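# Wrap a bowl by folding bubble wrap over it

## Task

Fold the bubble wrap so it covers the bowl. The bowl must sit upright on the table with all of it resting on the wrap. The wrap must cover the whole bowl when seen from above and lie low on it. It must close against the bowl's rim on two or more sides, and the fold itself counts as one of those sides. Everywhere else the wrap must stay near the rim.

## Robot and tools

Robot: two arms, left_arm and right_arm, each with six revolute joints and a two-finger gripper. Both fingers are driven by one command number. A small object on the table may now and then be nudged by an outside push.

Frame: every hand position, orientation and target is in the scene frame. Its origin is at table-top height, halfway between the two nominal arm bases. +x points out over the table, +z points up, and +y is toward left_arm. The arm names do not match the image sides. The calibrated bases are: left_arm at (+0.013, +0.232, 0) m with quat_wxyz (+1.000, 0, 0, -0.028), and right_arm at (+0.008, -0.233, 0) m with quat_wxyz (+1.000, 0, 0, +0.020). A gripper's fingers extend along its +z axis and spread apart along its y axis. end_effector_position is the point between the finger pads, just under 1 cm back from the tips. Reported hand poses can be off by a few cm, more when the arm is stretched far.

Row layout: each row has exactly 14 numbers, even when only one arm moves. The first 7 are for left_arm and the last 7 for right_arm. Each block of 7 is six absolute joint angles in radians, then the gripper opening. The joint order in every block is: shoulder (joint2), elbow (joint3), wrist roll (joint6), wrist pitch (joint4), waist (joint1), wrist yaw (joint5). Stated ranges are: shoulder 0.000 to 3.142, elbow 0.000 to 3.142, wrist roll -2.094 to 2.094, wrist pitch -1.571 to 1.571, waist -2.618 to 3.054, wrist yaw -1.571 to 1.571. A real end stop may differ from these by up to 0.059 rad. A target more than 0.059 rad beyond an end, and farther out than the current angle, gets the call refused. The opening is absolute, from -1 (closed, 0 mm gap) to +1 (fully open, about 87 mm). In between it is roughly 69 mm at 0.5, 43 mm at 0 and 18 mm at -0.5. Sending 0 is a real command, so repeat the present value to leave a gripper unchanged. Resend a joint's "Joint targets" value to keep it still.

execute_actions(actions, cameras): actions is a list of actions. Each action holds up to 15 rows, one per 1/30 s control step. A short action repeats its last row until 15 steps have passed. An empty list just returns the state and images. cameras picks which images come back: omit it, or pass null or ["all"], for all of them; pass [] for none. An unknown name invalidates the call. At each step a joint's target is kept close to its measured angle: within 0.339 rad for the waist, shoulder and elbow, and within 2.2 rad for the three wrist joints. A row that would move a gripper more than 200 mm is scaled back toward the current angles. So a distant goal needs several actions.

move(target, speed, blend, opening_speed, blocking, cameras): target is one 14-number row of absolute angles, or a list of up to 15 such rows that share a 10 s budget. All joints move in step, so the hands trace curves, and nothing steers round obstacles or the other arm. speed is the top rate in rad/s for the joint with the longest way to go. It runs from 0.01 to 12.57 (default 0.5), given as one number or one per target. blend, in rad, rounds corners at intermediate targets; the default is 0. opening_speed (0.2 or more, opening units per second) ramps the grippers gradually. Gripper changes in later list targets take effect only once everything is at rest there. blocking=false returns after about 0.5 s while the move continues, and a new move then takes over from the running one. Paths last at least 0.5 s. The result adds a "move:" line reporting done, off_target (at rest more than 0.035 rad from a target), moving, held or fault. It may also say limits=held. Being done says nothing about contact.

wait(seconds 0 to 10): lets time pass while the last commands are held. stop(): brakes a running move; a fast move needs room to stop. zoom_image(camera, region): camera is one of cam_high, cam_low, cam_left_wrist, cam_right_wrist. region is [x0, y0, x1, y1] in pixels of that camera's latest image, at most 504 by 504. read_manual(section="licences") only returns licence text. finished_scene(scene) ends the scene with its number. Call it only when the wrap stays folded without the robot, and make no further calls in that reply.

Images: cam_high and cam_low are 504x504; cam_left_wrist and cam_right_wrist are 896x504. Calibration is given in OpenCV form. Wrist views may lag behind while the arm moves.

Results: Joint positions and Joint velocities come per arm in the row order, followed by the gripper reading on a 0 (closed) to 1 (open) scale. grip_measured gives that reading on the -1 to 1 command scale, accurate to within about 1 mm. "Joint targets" are the angles currently being driven toward. "Tool commands" are the gripper commands now in force. "joint sent to its limit" means a joint was clipped at its end. "joint command not followed" means the clearance check altered some steps; that check does not keep the two arms apart. Joint torques come in row order, include gravity, and carry offsets. Step readings list sampled joint angles. "within noise" velocities mean the arm is at rest.

Gripping: to hold something, command about 0.04 below the grip_measured value at first touch for full force, or less below for a lighter grip. Closing fast squeezes harder.

Avoid: collisions or presses between the two arms, including closing one gripper on the other's fingers. Avoid fast hits on the table or heavy objects, and releasing things while they are moving or high up. Nothing may fall off the table or be left off it. Do not hold loads for long, keep an arm stretched out, or push toward a pose it cannot reach. Motors heat up, a MOTOR HOT line appears at 75 °C, and at 90 °C the arm folds up and stops for the rest of the scene.

Each tool is called after "Emit:" in YAML: its name, and indented under it one key for each argument.

## Session

Emit:
execute_actions:
  actions: []

Scene clock: 0.00 s.
left_arm: end_effector_position=(+0.3189, +0.1159, +0.0985) grip_measured=+1.000 end_effector_quat_wxyz=(+0.553, +0.110, +0.802, -0.198) | right_arm: end_effector_position=(+0.3414, -0.1508, +0.1055) grip_measured=+1.000 end_effector_quat_wxyz=(+0.478, -0.068, +0.874, -0.053)
Joint names: [shoulder, elbow, wrist roll, wrist pitch, waist, wrist yaw]
Joint positions: left_arm=[1.053 0.284 -0.121 0.442 -0.152 0.259 1] | right_arm=[1.226 0.643 0.071 -0.035 0.387 0.384 1]
Joint velocities: within noise
Joint torques (N m): no reading
Motor temperatures (°C): left_arm=[39 41 23 46 25 22 24] | right_arm=[40 42 31 52 20 24 28]
Heat: left arm: 46 °C; right arm: 52 °C.
Joint targets: left_arm=[1.050 0.294 -0.121 0.447 -0.152 0.259] | right_arm=[1.221 0.652 0.071 -0.033 0.387 0.384]
Tool commands: left_gripper/opening=+1.0 right_gripper/opening=+1.0

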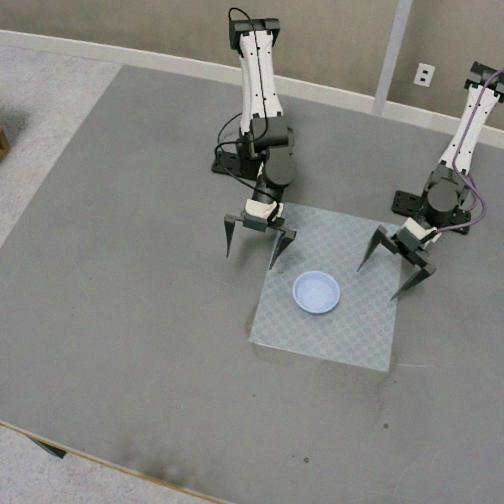

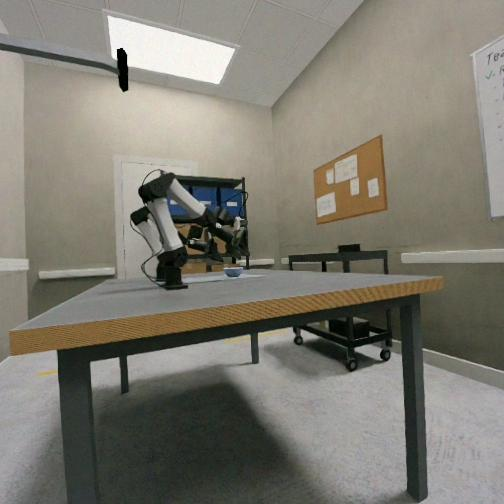

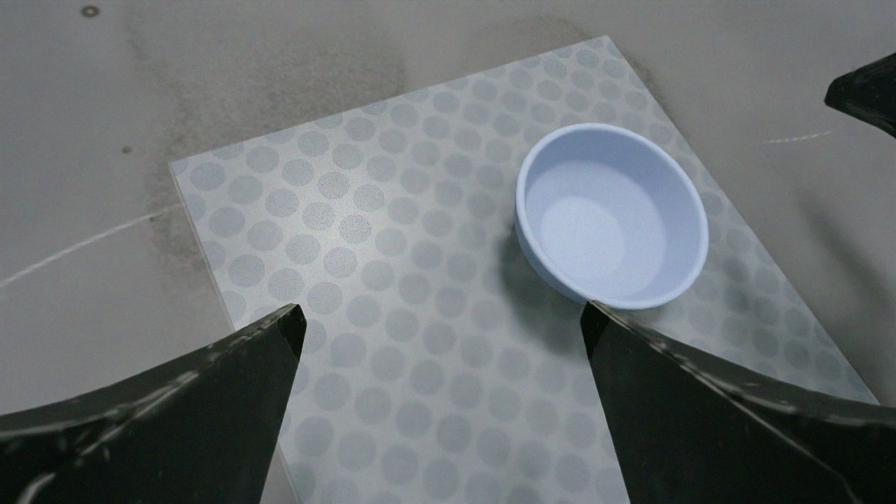

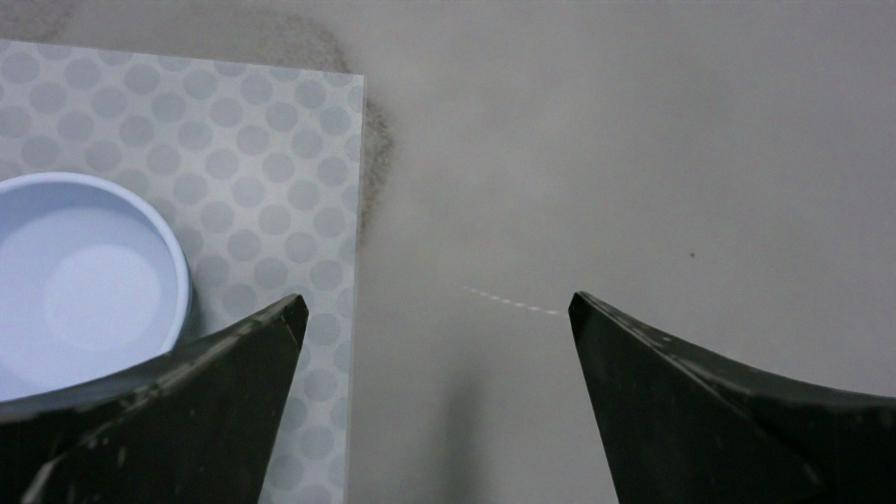

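Emit:
zoom_image:
  camera: "cam_high"
  region: [200, 180, 460, 400]

Emit:
zoom_image:
  camera: "cam_low"
  region: [150, 220, 290, 300]

Scaled by 1.938.

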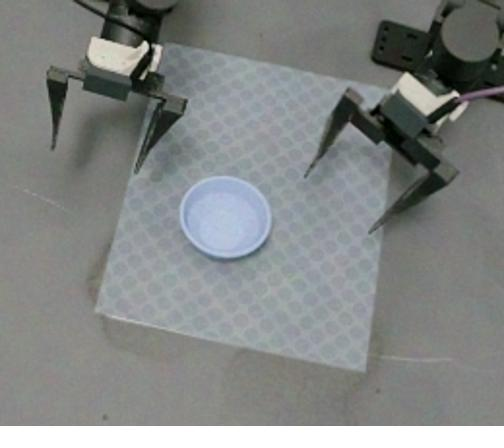

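Scaled by 3.600.

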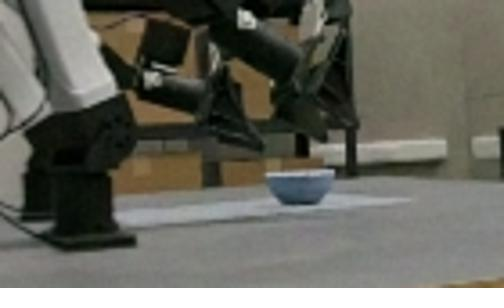

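Emit:
move:
  target: [1.102,0.784,-0.494,-1.253,-0.438,0,-0.15,1.449,1.026,0.677,-1.148,0.637,0,-0.15]

Scene clock: 7.77 s.
left_arm: end_effector_position=(+0.1009, +0.1600, +0.0754) grip_measured=-0.150 end_effector_quat_wxyz=(-0.007, +0.003, +1.000, -0.005) | right_arm: end_effector_position=(+0.1488, -0.0923, +0.0768) grip_measured=-0.150 end_effector_quat_wxyz=(+0.004, -0.001, +1.000, -0.007)
Joint names: [shoulder, elbow, wrist roll, wrist pitch, waist, wrist yaw]
Joint positions: left_arm=[1.096 0.76 -0.482 -1.244 -0.431 0.016 0.425] | right_arm=[1.434 1.001 0.669 -1.14 0.63 0.017 0.425]
Joint velocities: within noise
Joint torques (N m): left_arm=[-1.21 7.8 -0.33 0.32 -0.66 -0.26] | right_arm=[-3.9 7.61 0.12 0.37 0.87 -0.01]
Motor temperatures (°C): left_arm=[39 42 23 46 25 22 24] | right_arm=[40 42 31 52 20 24 28]
Heat: left arm: 46 °C; right arm: 52 °C.
Joint targets: left_arm=[1.102 0.784 -0.494 -1.253 -0.438 0.000] | right_arm=[1.449 1.026 0.677 -1.148 0.637 0.000]
move: done
camera_calibration:
cam_left_wrist: T_world_to_cam=[[-0.0170338, -0.999752, 0.0143708, 0.161657], [-0.641224, 0.0219509, 0.767039, 0.0269523], [-0.767164, 0.00385069, -0.641439, 0.26773], [0, 0, 0, 1]] pos_world=[0.225429, 0.159994, 0.148736]
cam_right_wrist: T_world_to_cam=[[-0.00492823, -0.999974, 0.00532021, -0.0936833], [-0.627517, 0.00723489, 0.778569, 0.052209], [-0.778587, 0.000498445, -0.627536, 0.306196], [0, 0, 0, 1]] pos_world=[0.270701, -0.0942112, 0.151999]

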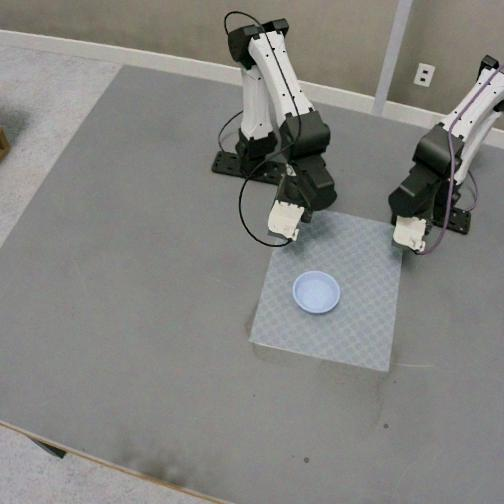

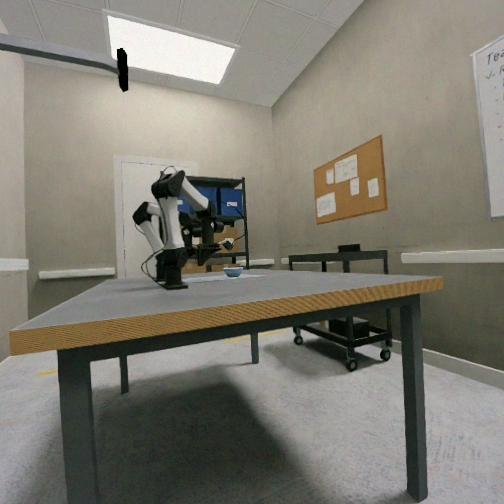

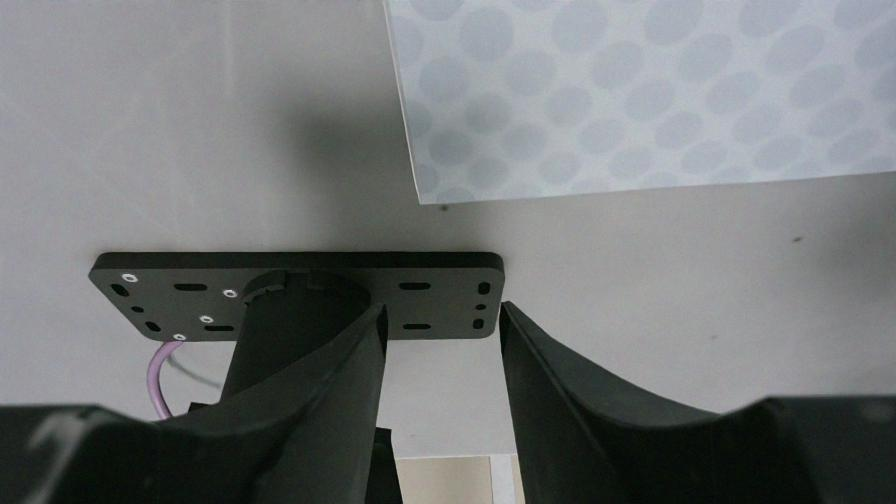

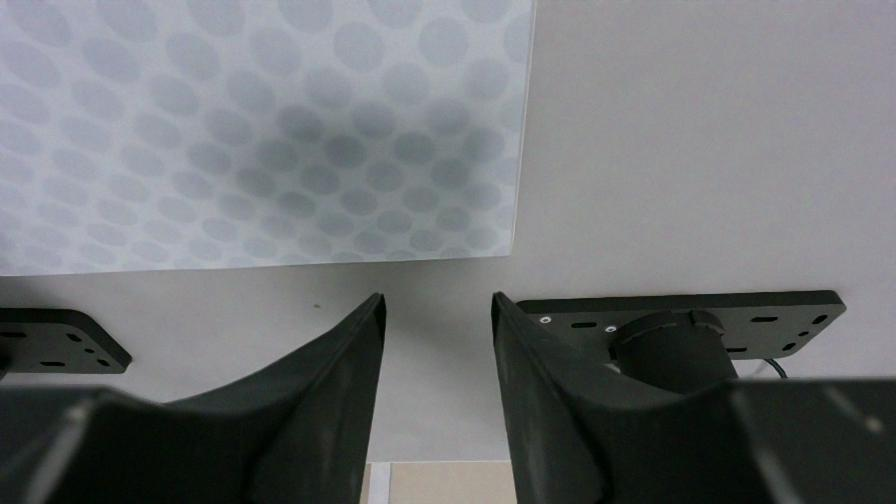

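Emit:
move:
  target:
    - [1.095,0.537,-0.464,-1.014,-0.408,0,-0.15,1.222,0.608,0.70,-0.958,0.66,0,-0.15]
    - [1.117,0.498,-0.464,-0.951,-0.408,0,-0.15,1.246,0.572,0.70,-0.897,0.66,0,-0.15]
  speed: [0.5,0.12]

Scene clock: 10.70 s.
left_arm: end_effector_position=(+0.0915, +0.1672, +0.0108) grip_measured=-0.150 end_effector_quat_wxyz=(-0.007, -0.002, +1.000, -0.005) | right_arm: end_effector_position=(+0.0953, -0.1295, +0.0105) grip_measured=-0.150 end_effector_quat_wxyz=(+0.006, -0.001, +1.000, -0.005)
Joint names: [shoulder, elbow, wrist roll, wrist pitch, waist, wrist yaw]
Joint positions: left_arm=[1.111 0.504 -0.475 -0.972 -0.415 0.015 0.425] | right_arm=[1.242 0.582 0.692 -0.907 0.653 0.015 0.425]
Joint velocities: within noise
Joint torques (N m): left_arm=[-0.98 4.83 0 0.59 0.49 -0.21] | right_arm=[-2.56 4.12 0.17 0.49 0.76 0.06]
Motor temperatures (°C): left_arm=[39 43 23 45 25 22 24] | right_arm=[40 42 31 52 20 24 27]
Heat: left arm: 45 °C; right arm: 52 °C.
Joint targets: left_arm=[1.117 0.498 -0.464 -0.951 -0.408 0.000] | right_arm=[1.246 0.572 0.700 -0.897 0.660 0.000]
move: done
camera_calibration:
cam_left_wrist: T_world_to_cam=[[-0.00752944, -0.99987, 0.0142857, 0.168725], [-0.641837, 0.0157873, 0.766679, 0.0714212], [-0.766804, -0.00339642, -0.641872, 0.220145], [0, 0, 0, 1]] pos_world=[0.21592, 0.168323, 0.0841377]
cam_right_wrist: T_world_to_cam=[[-0.00491561, -0.999988, -0.0000261491, -0.130741], [-0.630238, 0.00307774, 0.776396, 0.0702578], [-0.776386, 0.00383294, -0.630246, 0.223168], [0, 0, 0, 1]] pos_world=[0.216901, -0.131811, 0.0860991]

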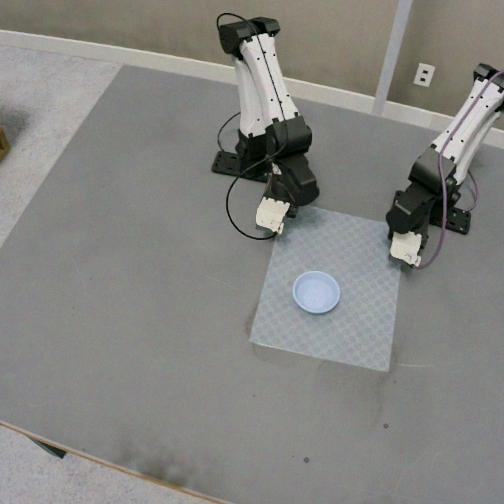

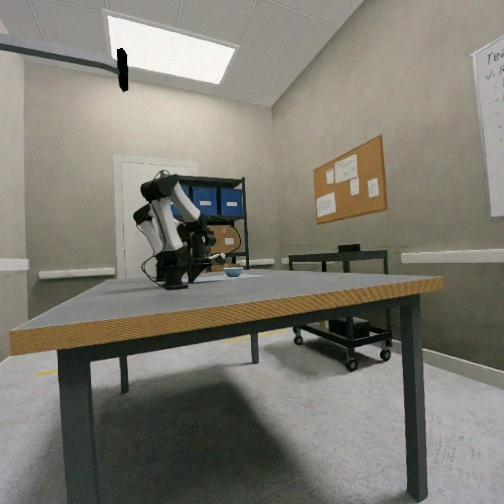

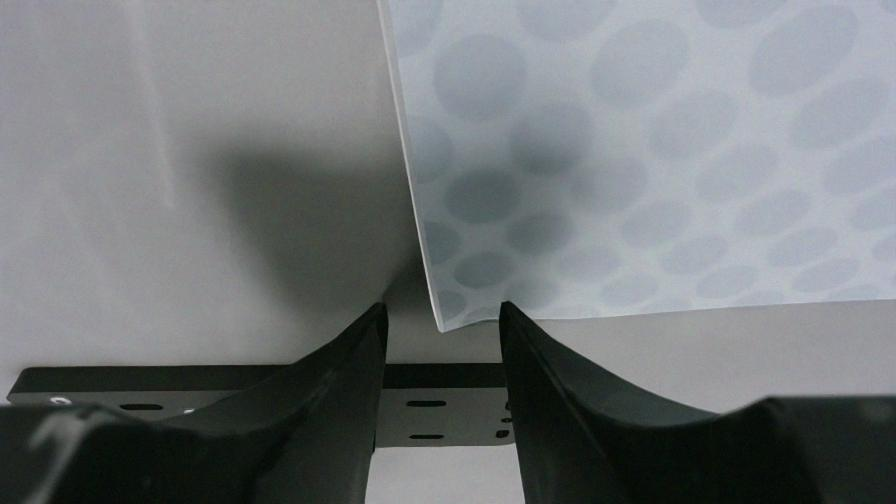

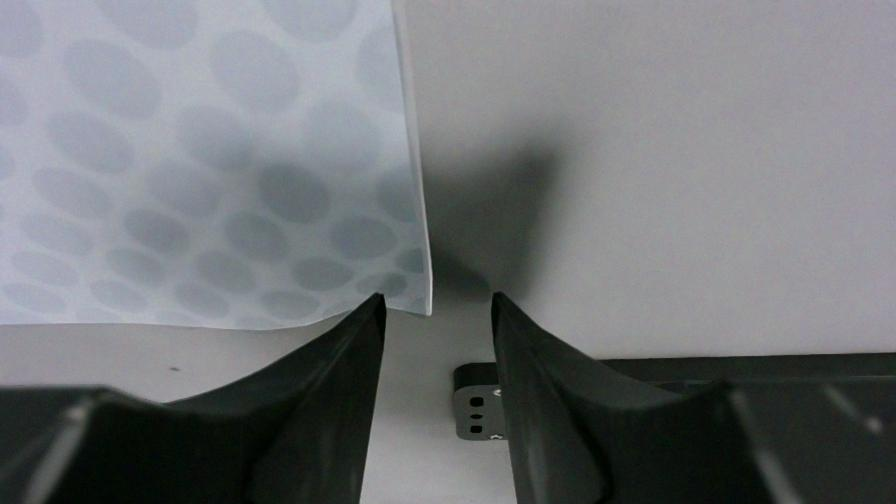

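Emit:
move:
  target:
    - [1.10,0.56,-0.464,-1.035,-0.408,0,-0.15,1.225,0.63,0.70,-0.97,0.66,0,-0.15]
    - [1.150,0.608,-0.432,-1.028,-0.376,0,-0.15,1.262,0.676,0.62,-0.985,0.58,0,-0.15]
    - [1.194,0.531,-0.432,-0.908,-0.376,0,-0.15,1.309,0.604,0.62,-0.866,0.58,0,-0.15]
  speed: [0.3,0.3,0.12]

Scene clock: 13.17 s.
left_arm: end_effector_position=(+0.1067, +0.1649, +0.0104) grip_measured=-0.150 end_effector_quat_wxyz=(-0.007, -0.002, +1.000, -0.005) | right_arm: end_effector_position=(+0.1119, -0.1306, +0.0099) grip_measured=-0.150 end_effector_quat_wxyz=(+0.007, +0.001, +1.000, -0.003)
Joint names: [shoulder, elbow, wrist roll, wrist pitch, waist, wrist yaw]
Joint positions: left_arm=[1.185 0.543 -0.443 -0.936 -0.383 0.015 0.425] | right_arm=[1.296 0.615 0.627 -0.882 0.586 0.012 0.425]
Joint velocities: within noise
Joint torques (N m): left_arm=[-1.33 4.38 -0.07 0.65 0.57 -0.28] | right_arm=[-2.29 4.12 0.04 0.6 -0.35 0.09]
Motor temperatures (°C): left_arm=[39 43 23 45 25 22 24] | right_arm=[40 42 31 51 20 24 27]
Heat: left arm: 45 °C; right arm: 51 °C.
Joint targets: left_arm=[1.194 0.531 -0.432 -0.908 -0.376 0.000] | right_arm=[1.309 0.604 0.620 -0.866 0.580 0.000]
move: done
camera_calibration:
cam_left_wrist: T_world_to_cam=[[-0.00714729, -0.999866, 0.0147362, 0.166518], [-0.642766, 0.0158826, 0.765898, 0.0816257], [-0.766029, -0.00399787, -0.642794, 0.231663], [0, 0, 0, 1]] pos_world=[0.231117, 0.166125, 0.0839409]
cam_right_wrist: T_world_to_cam=[[-0.0076099, -0.999963, -0.00413111, -0.131378], [-0.631433, 0.00160182, 0.775429, 0.0812], [-0.775393, 0.00850946, -0.631421, 0.236301], [0, 0, 0, 1]] pos_world=[0.233498, -0.133514, 0.0856977]

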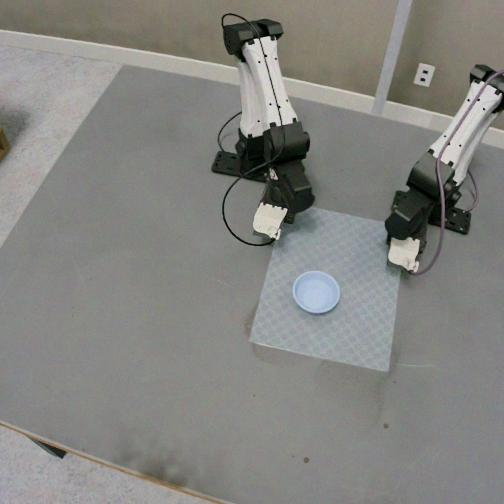

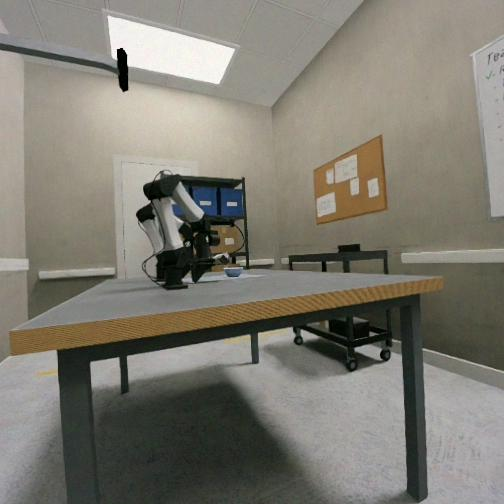

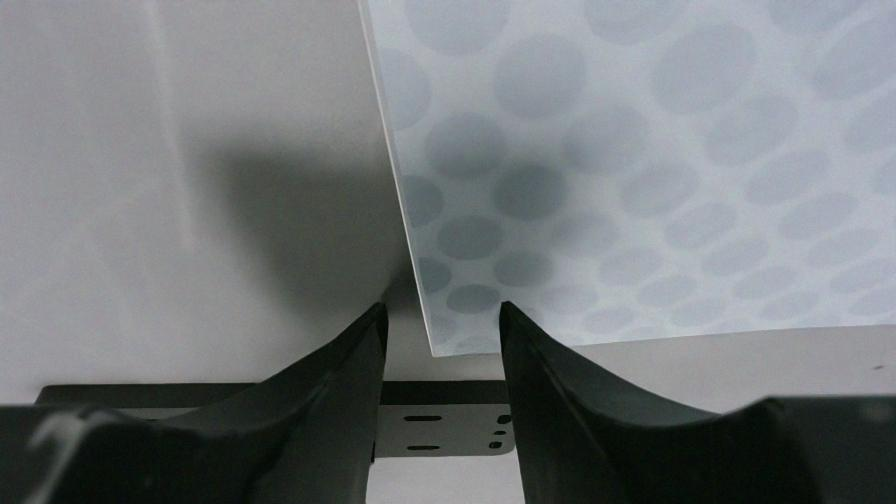

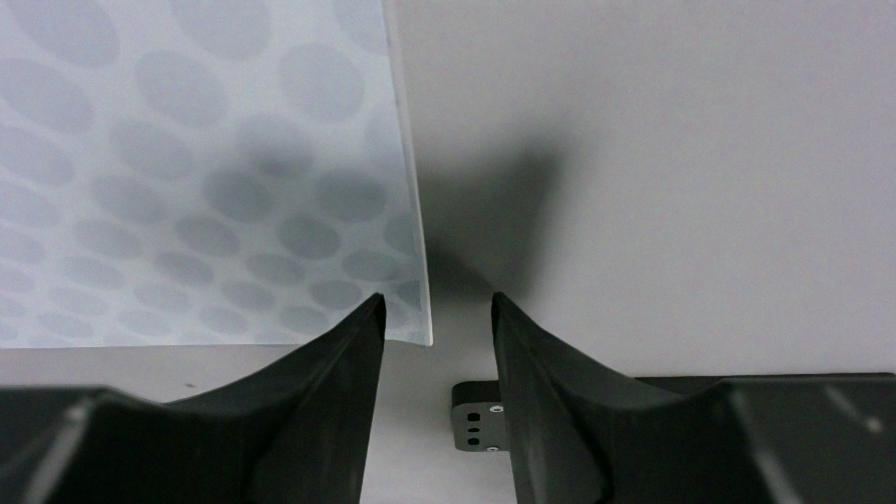

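Emit:
move:
  target:
    - [1.194,0.505,-0.432,-0.908,-0.376,0,-0.15,1.309,0.578,0.62,-0.866,0.58,0,-0.15]
    - [1.194,0.505,-0.432,-0.908,-0.376,0,-1,1.309,0.578,0.62,-0.866,0.58,0,-1]
  speed: 0.12
  opening_speed: 0.6

Scene clock: 15.73 s.
left_arm: end_effector_position=(+0.1057, +0.1565, +0.0095) grip_measured=-0.925 end_effector_quat_wxyz=(-0.010, -0.003, +1.000, -0.029) | right_arm: end_effector_position=(+0.1109, -0.1183, +0.0086) grip_measured=-0.934 end_effector_quat_wxyz=(+0.001, +0.001, +1.000, +0.030)
Joint names: [shoulder, elbow, wrist roll, wrist pitch, waist, wrist yaw]
Joint positions: left_arm=[1.185 0.536 -0.443 -0.916 -0.381 0.062 0.038] | right_arm=[1.296 0.606 0.628 -0.843 0.586 -0.048 0.033]
Joint velocities: within noise
Joint torques (N m): left_arm=[-1.33 3 -0.06 0.49 0.5 -0.67] | right_arm=[-2.25 2.51 -0.05 0.25 -0.39 0.6]
Motor temperatures (°C): left_arm=[39 42 23 44 25 22 24] | right_arm=[40 42 31 51 20 24 27]
Heat: left arm: 44 °C; right arm: 51 °C.
Joint targets: left_arm=[1.194 0.505 -0.432 -0.908 -0.376 0.000] | right_arm=[1.309 0.578 0.620 -0.866 0.580 0.000]
move: off_target (left_arm, right_arm); left_arm: the wrist yaw is farthest, 0.062 rad from its target; right_arm: the wrist yaw is farthest, 0.048 rad from its target
camera_calibration:
cam_left_wrist: T_world_to_cam=[[-0.00528564, -0.998002, 0.062962, 0.157249], [-0.636822, 0.051904, 0.769262, 0.0755063], [-0.770993, -0.0360295, -0.635824, 0.235687], [0, 0, 0, 1]] pos_world=[0.230628, 0.161507, 0.0818707]
cam_right_wrist: T_world_to_cam=[[-0.00735324, -0.997517, -0.070039, -0.118295], [-0.622431, -0.0502526, 0.78106, 0.0743357], [-0.78264, 0.0493378, -0.620516, 0.240084], [0, 0, 0, 1]] pos_world=[0.233299, -0.126111, 0.0826301]

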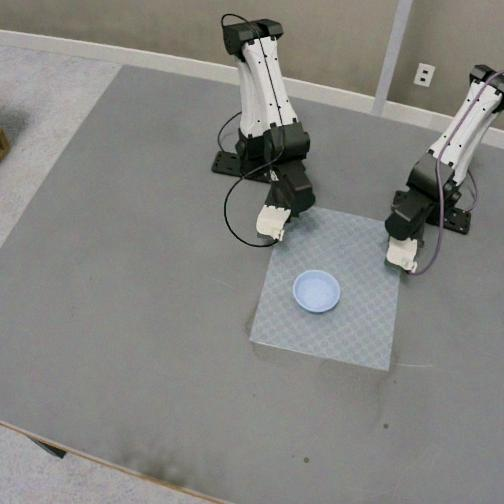

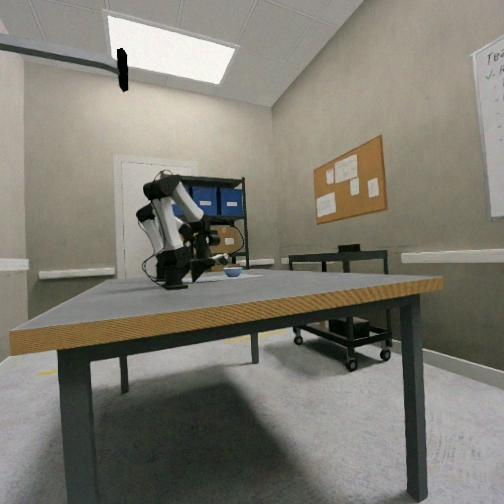

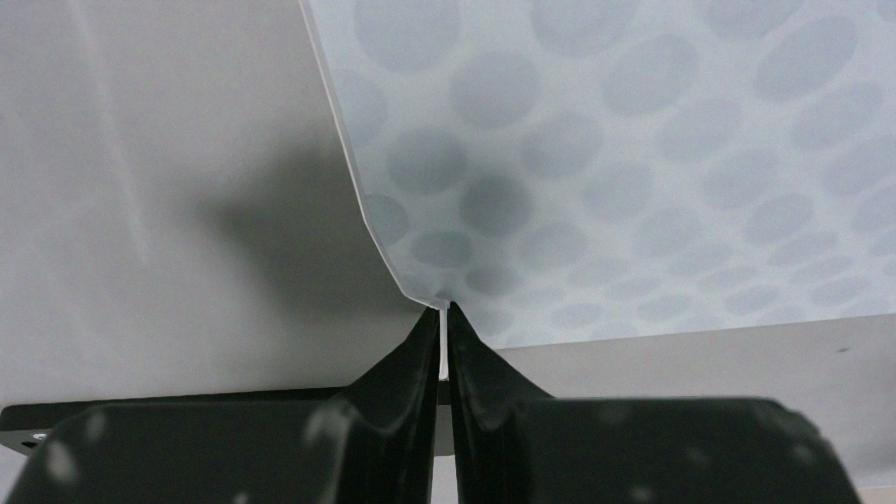

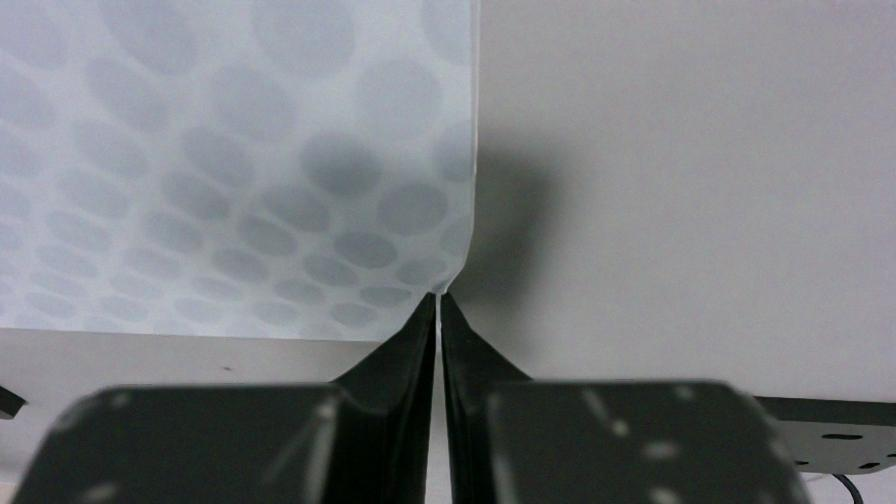

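Emit:
move:
  target:
    - [1.199,0.800,-0.409,-1.171,-0.353,0,-1,1.303,0.868,0.591,-1.134,0.551,0,-1]
    - [1.449,1.304,-0.293,-1.426,-0.237,0,-1,1.522,1.371,0.44,-1.42,0.40,0,-1]
    - [1.834,1.80,-0.207,-1.536,-0.151,0,-1,1.902,1.887,0.318,-1.54,0.278,0,-1]
    - [2.248,2.169,-0.16,-1.491,-0.104,0,-1,2.328,2.304,0.248,-1.546,0.208,0,-1]
  speed: 0.5
  blend: 0.1

Scene clock: 20.63 s.
left_arm: end_effector_position=(+0.3931, +0.1577, +0.1064) grip_measured=-0.925 end_effector_quat_wxyz=(-0.015, -0.004, +1.000, -0.005) | right_arm: end_effector_position=(+0.3960, -0.1188, +0.1119) grip_measured=-0.941 end_effector_quat_wxyz=(-0.001, +0.002, +1.000, +0.007)
Joint names: [shoulder, elbow, wrist roll, wrist pitch, waist, wrist yaw]
Joint positions: left_arm=[2.247 2.147 -0.173 -1.498 -0.111 0.016 0.037] | right_arm=[2.31 2.28 0.258 -1.539 0.214 -0.015 0.029]
Joint velocities: within noise
Joint torques (N m): left_arm=[-12.27 7.41 0 0.34 0.69 -0.22] | right_arm=[-12.16 7.56 -0.02 0.39 -0.35 0.26]
Motor temperatures (°C): left_arm=[39 43 22 43 25 22 24] | right_arm=[40 43 31 50 20 24 27]
Heat: left arm: 43 °C; right arm: 50 °C.
Joint targets: left_arm=[2.248 2.169 -0.160 -1.491 -0.104 0.000] | right_arm=[2.328 2.304 0.248 -1.546 0.208 0.000]
move: done
camera_calibration:
cam_left_wrist: T_world_to_cam=[[-0.00449782, -0.999872, 0.015363, 0.158814], [-0.63007, 0.0147636, 0.776398, 0.186393], [-0.776526, -0.00618765, -0.630055, 0.515741], [0, 0, 0, 1]] pos_world=[0.518642, 0.159233, 0.17779]
cam_right_wrist: T_world_to_cam=[[-0.00953038, -0.999673, -0.0237235, -0.114025], [-0.619411, -0.012723, 0.784964, 0.173899], [-0.785009, 0.0221756, -0.619087, 0.524922], [0, 0, 0, 1]] pos_world=[0.518697, -0.123416, 0.185763]

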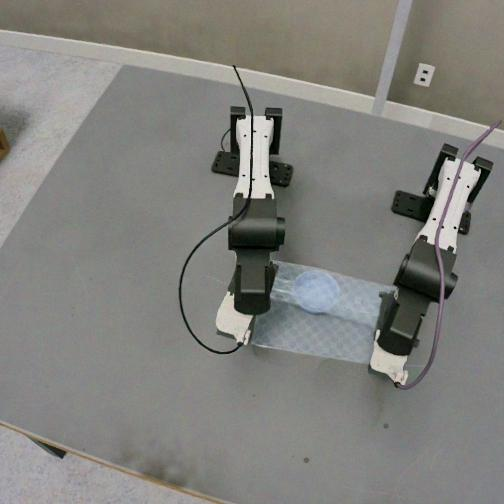

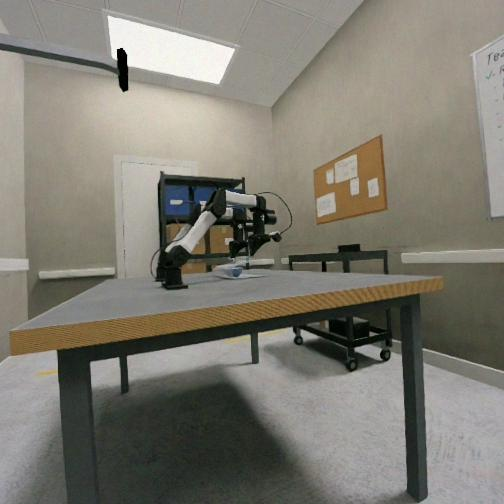

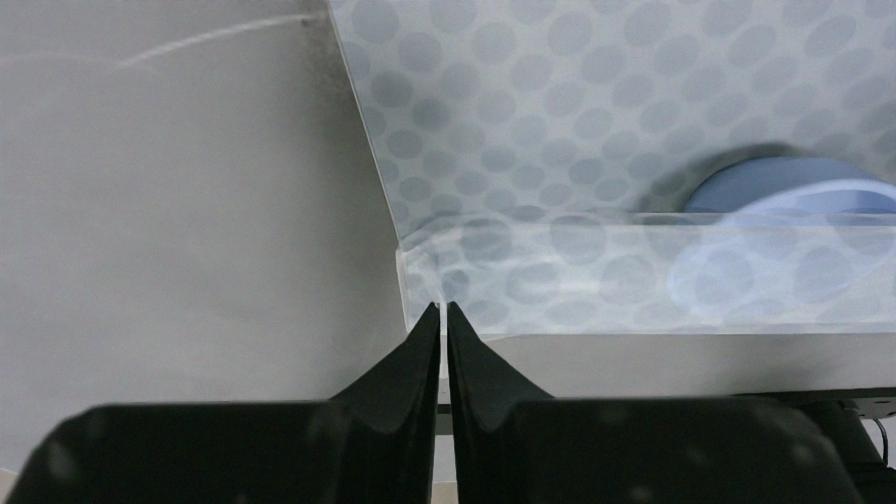

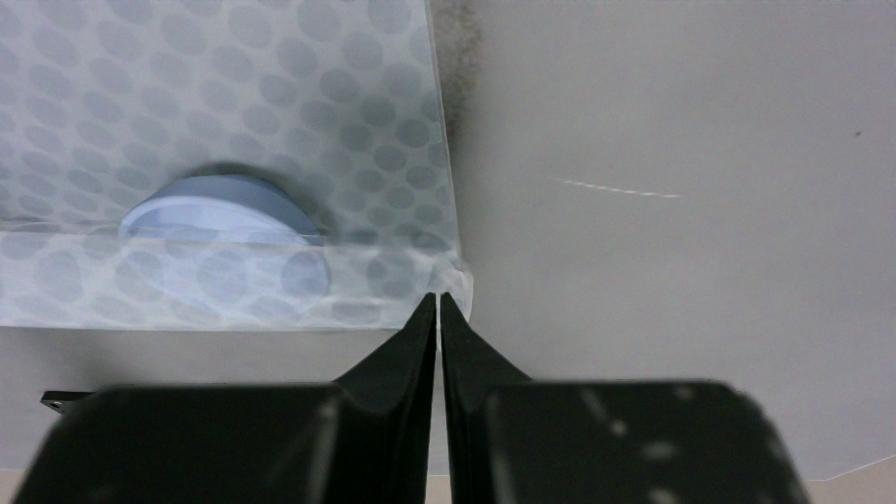

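Emit:
move:
  target:
    - [2.443,2.269,-0.146,-1.396,-0.09,0,-1,2.536,2.436,0.228,-1.471,0.188,0,-1]
    - [2.501,2.254,-0.143,-1.323,-0.087,0,-1,2.588,2.418,0.224,-1.40,0.184,0,-1]
  speed: 0.3

Scene clock: 22.37 s.
left_arm: end_effector_position=(+0.4420, +0.1556, +0.0198) grip_measured=-0.926 end_effector_quat_wxyz=(-0.014, -0.002, +1.000, -0.006) | right_arm: end_effector_position=(+0.4452, -0.1157, +0.0288) grip_measured=-0.944 end_effector_quat_wxyz=(+0.000, +0.000, +1.000, +0.007)
Joint names: [shoulder, elbow, wrist roll, wrist pitch, waist, wrist yaw]
Joint positions: left_arm=[2.498 2.242 -0.158 -1.342 -0.098 0.016 0.037] | right_arm=[2.565 2.407 0.235 -1.41 0.196 -0.015 0.028]
Joint velocities: within noise
Joint torques (N m): left_arm=[-14.02 6.53 0 0.54 0.95 -0.22] | right_arm=[-13.67 6.5 0.03 0.5 -0.95 0.24]
Motor temperatures (°C): left_arm=[41 43 22 43 25 22 24] | right_arm=[41 43 30 50 20 24 27]
Heat: left arm: 43 °C; right arm: 50 °C.
Joint targets: left_arm=[2.501 2.254 -0.143 -1.323 -0.087 0.000] | right_arm=[2.588 2.418 0.224 -1.400 0.184 0.000]
move: done
camera_calibration:
cam_left_wrist: T_world_to_cam=[[-0.0068692, -0.99985, 0.0159076, 0.159447], [-0.630771, 0.0166763, 0.77579, 0.284406], [-0.775938, -0.00470497, -0.630791, 0.498689], [0, 0, 0, 1]] pos_world=[0.567442, 0.157027, 0.0913927]
cam_right_wrist: T_world_to_cam=[[-0.00568421, -0.999696, -0.0239765, -0.114184], [-0.620481, -0.015277, 0.784073, 0.269902], [-0.784201, 0.0193338, -0.620206, 0.511323], [0, 0, 0, 1]] pos_world=[0.5678, -0.119911, 0.102765]

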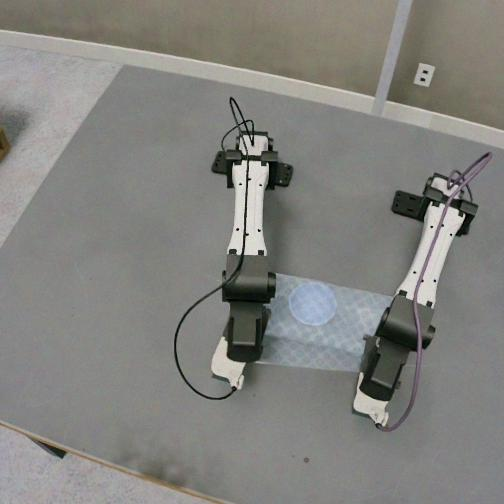

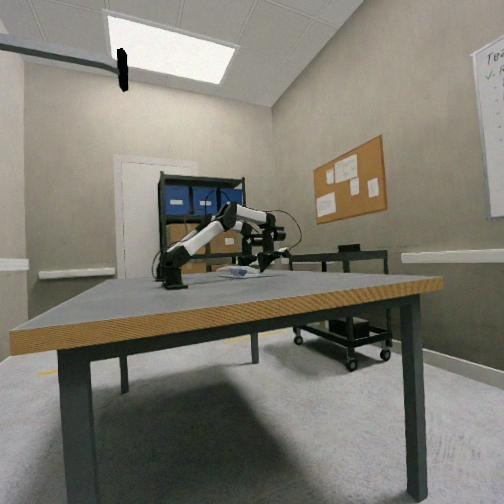

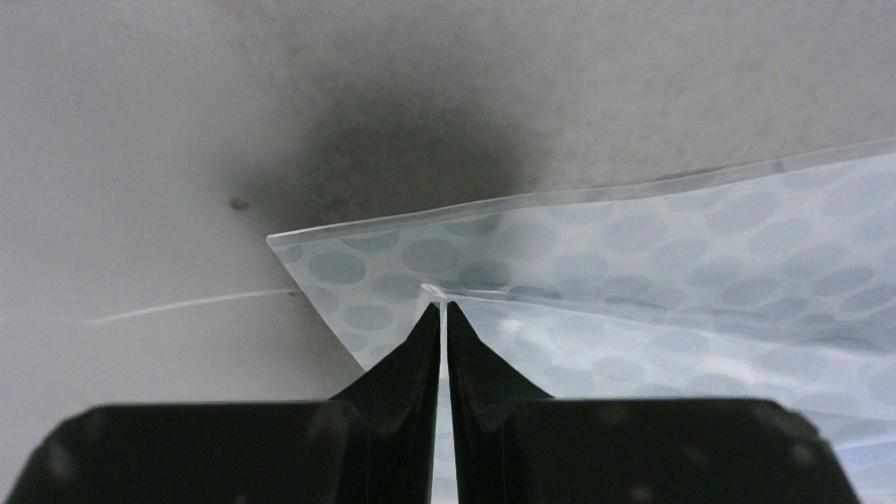

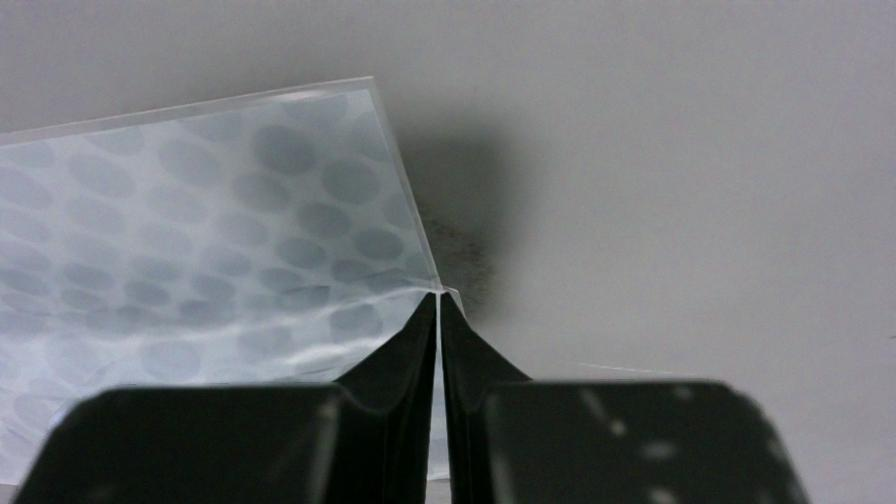

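Emit:
move:
  target:
    - [2.519,2.254,-0.143,-1.323,-0.087,0,-1,2.625,2.418,0.224,-1.38,0.184,0,-1]
    - [2.519,2.254,-0.143,-1.323,-0.087,0,-0.5,2.625,2.418,0.224,-1.38,0.184,0,-0.5]
  speed: 0.1
  opening_speed: 0.5

Emit:
zoom_image:
  camera: "cam_high"
  region: [200, 240, 460, 440]

Emit:
zoom_image:
  camera: "cam_low"
  region: [180, 240, 300, 300]

Scene clock: 24.57 s.
left_arm: end_effector_position=(+0.4427, +0.1586, +0.0188) grip_measured=-0.500 end_effector_quat_wxyz=(-0.014, -0.003, +1.000, -0.005) | right_arm: end_effector_position=(+0.4492, -0.1176, +0.0171) grip_measured=-0.500 end_effector_quat_wxyz=(-0.001, +0.001, +1.000, +0.007)
Joint names: [shoulder, elbow, wrist roll, wrist pitch, waist, wrist yaw]
Joint positions: left_arm=[2.5 2.242 -0.154 -1.34 -0.092 0.014 0.25] | right_arm=[2.59 2.407 0.232 -1.387 0.19 -0.014 0.25]
Joint velocities: within noise
Joint torques (N m): left_arm=[-12.49 6.67 -0.06 0.5 0.28 -0.23] | right_arm=[-12.41 6.43 -0.01 0.47 -0.53 0.27]
Motor temperatures (°C): left_arm=[42 43 22 42 25 22 24] | right_arm=[42 43 30 50 20 24 27]
Heat: left arm: 43 °C; right arm: 50 °C.
Joint targets: left_arm=[2.519 2.254 -0.143 -1.323 -0.087 0.000] | right_arm=[2.625 2.418 0.224 -1.380 0.184 0.000]
move: done
camera_calibration:
cam_left_wrist: T_world_to_cam=[[-0.00535346, -0.999876, 0.0148142, 0.161814], [-0.630665, 0.0148726, 0.775913, 0.285928], [-0.776037, -0.00518897, -0.630666, 0.498752], [0, 0, 0, 1]] pos_world=[0.568241, 0.16013, 0.0902932]
cam_right_wrist: T_world_to_cam=[[-0.00763694, -0.999702, -0.0232036, -0.115501], [-0.619168, -0.0134936, 0.785143, 0.281176], [-0.785222, 0.020363, -0.61888, 0.507863], [0, 0, 0, 1]] pos_world=[0.571998, -0.122014, 0.0908632]

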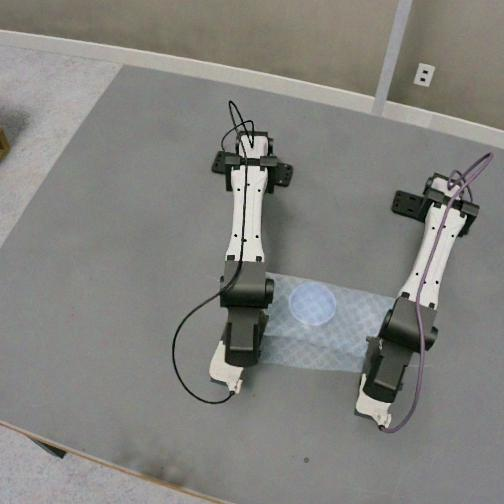

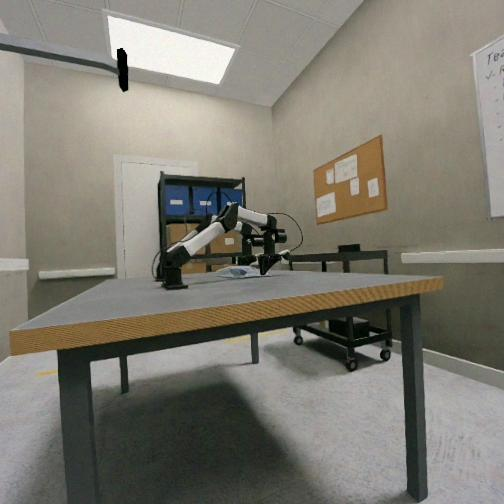

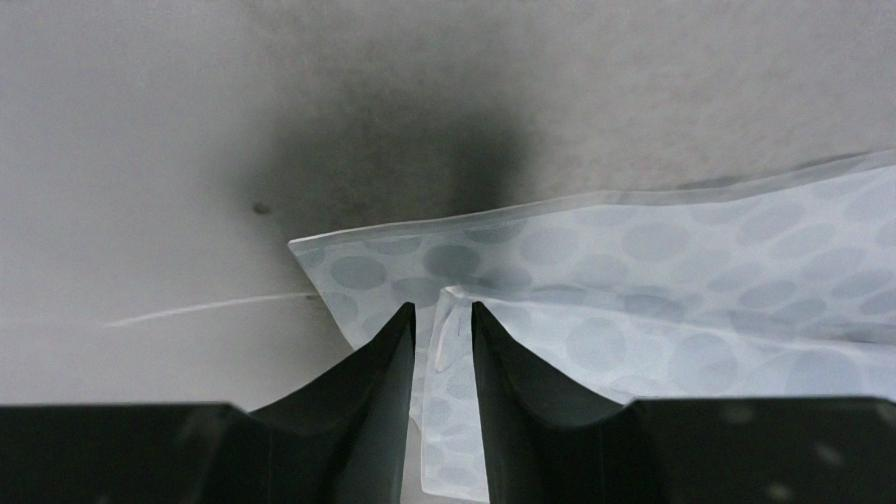

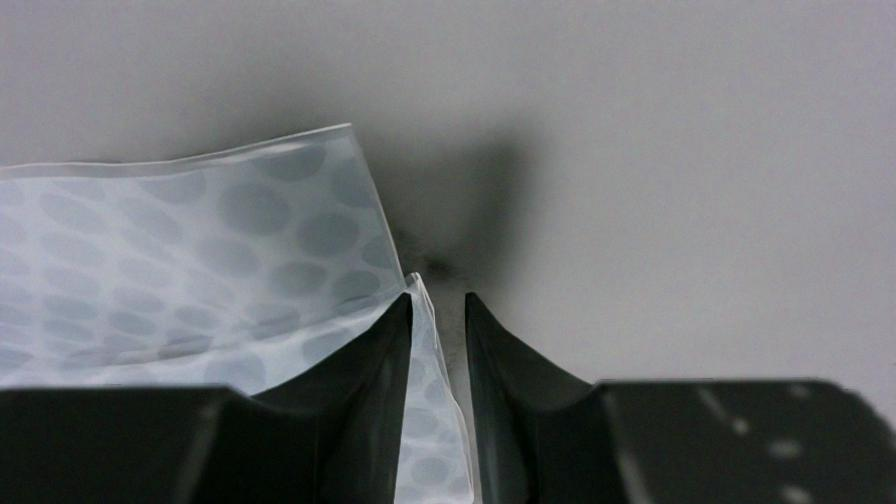

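Scaled by 1.938.

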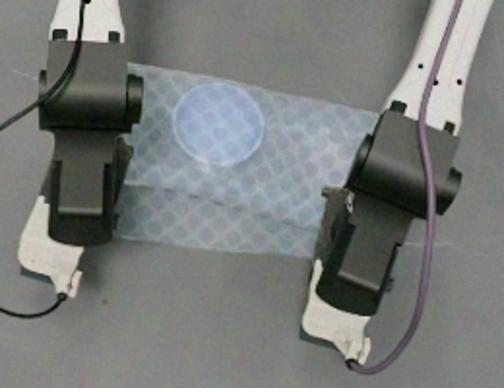

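Scaled by 4.200.

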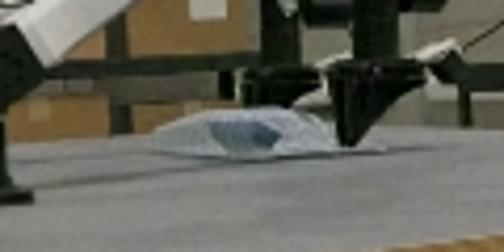

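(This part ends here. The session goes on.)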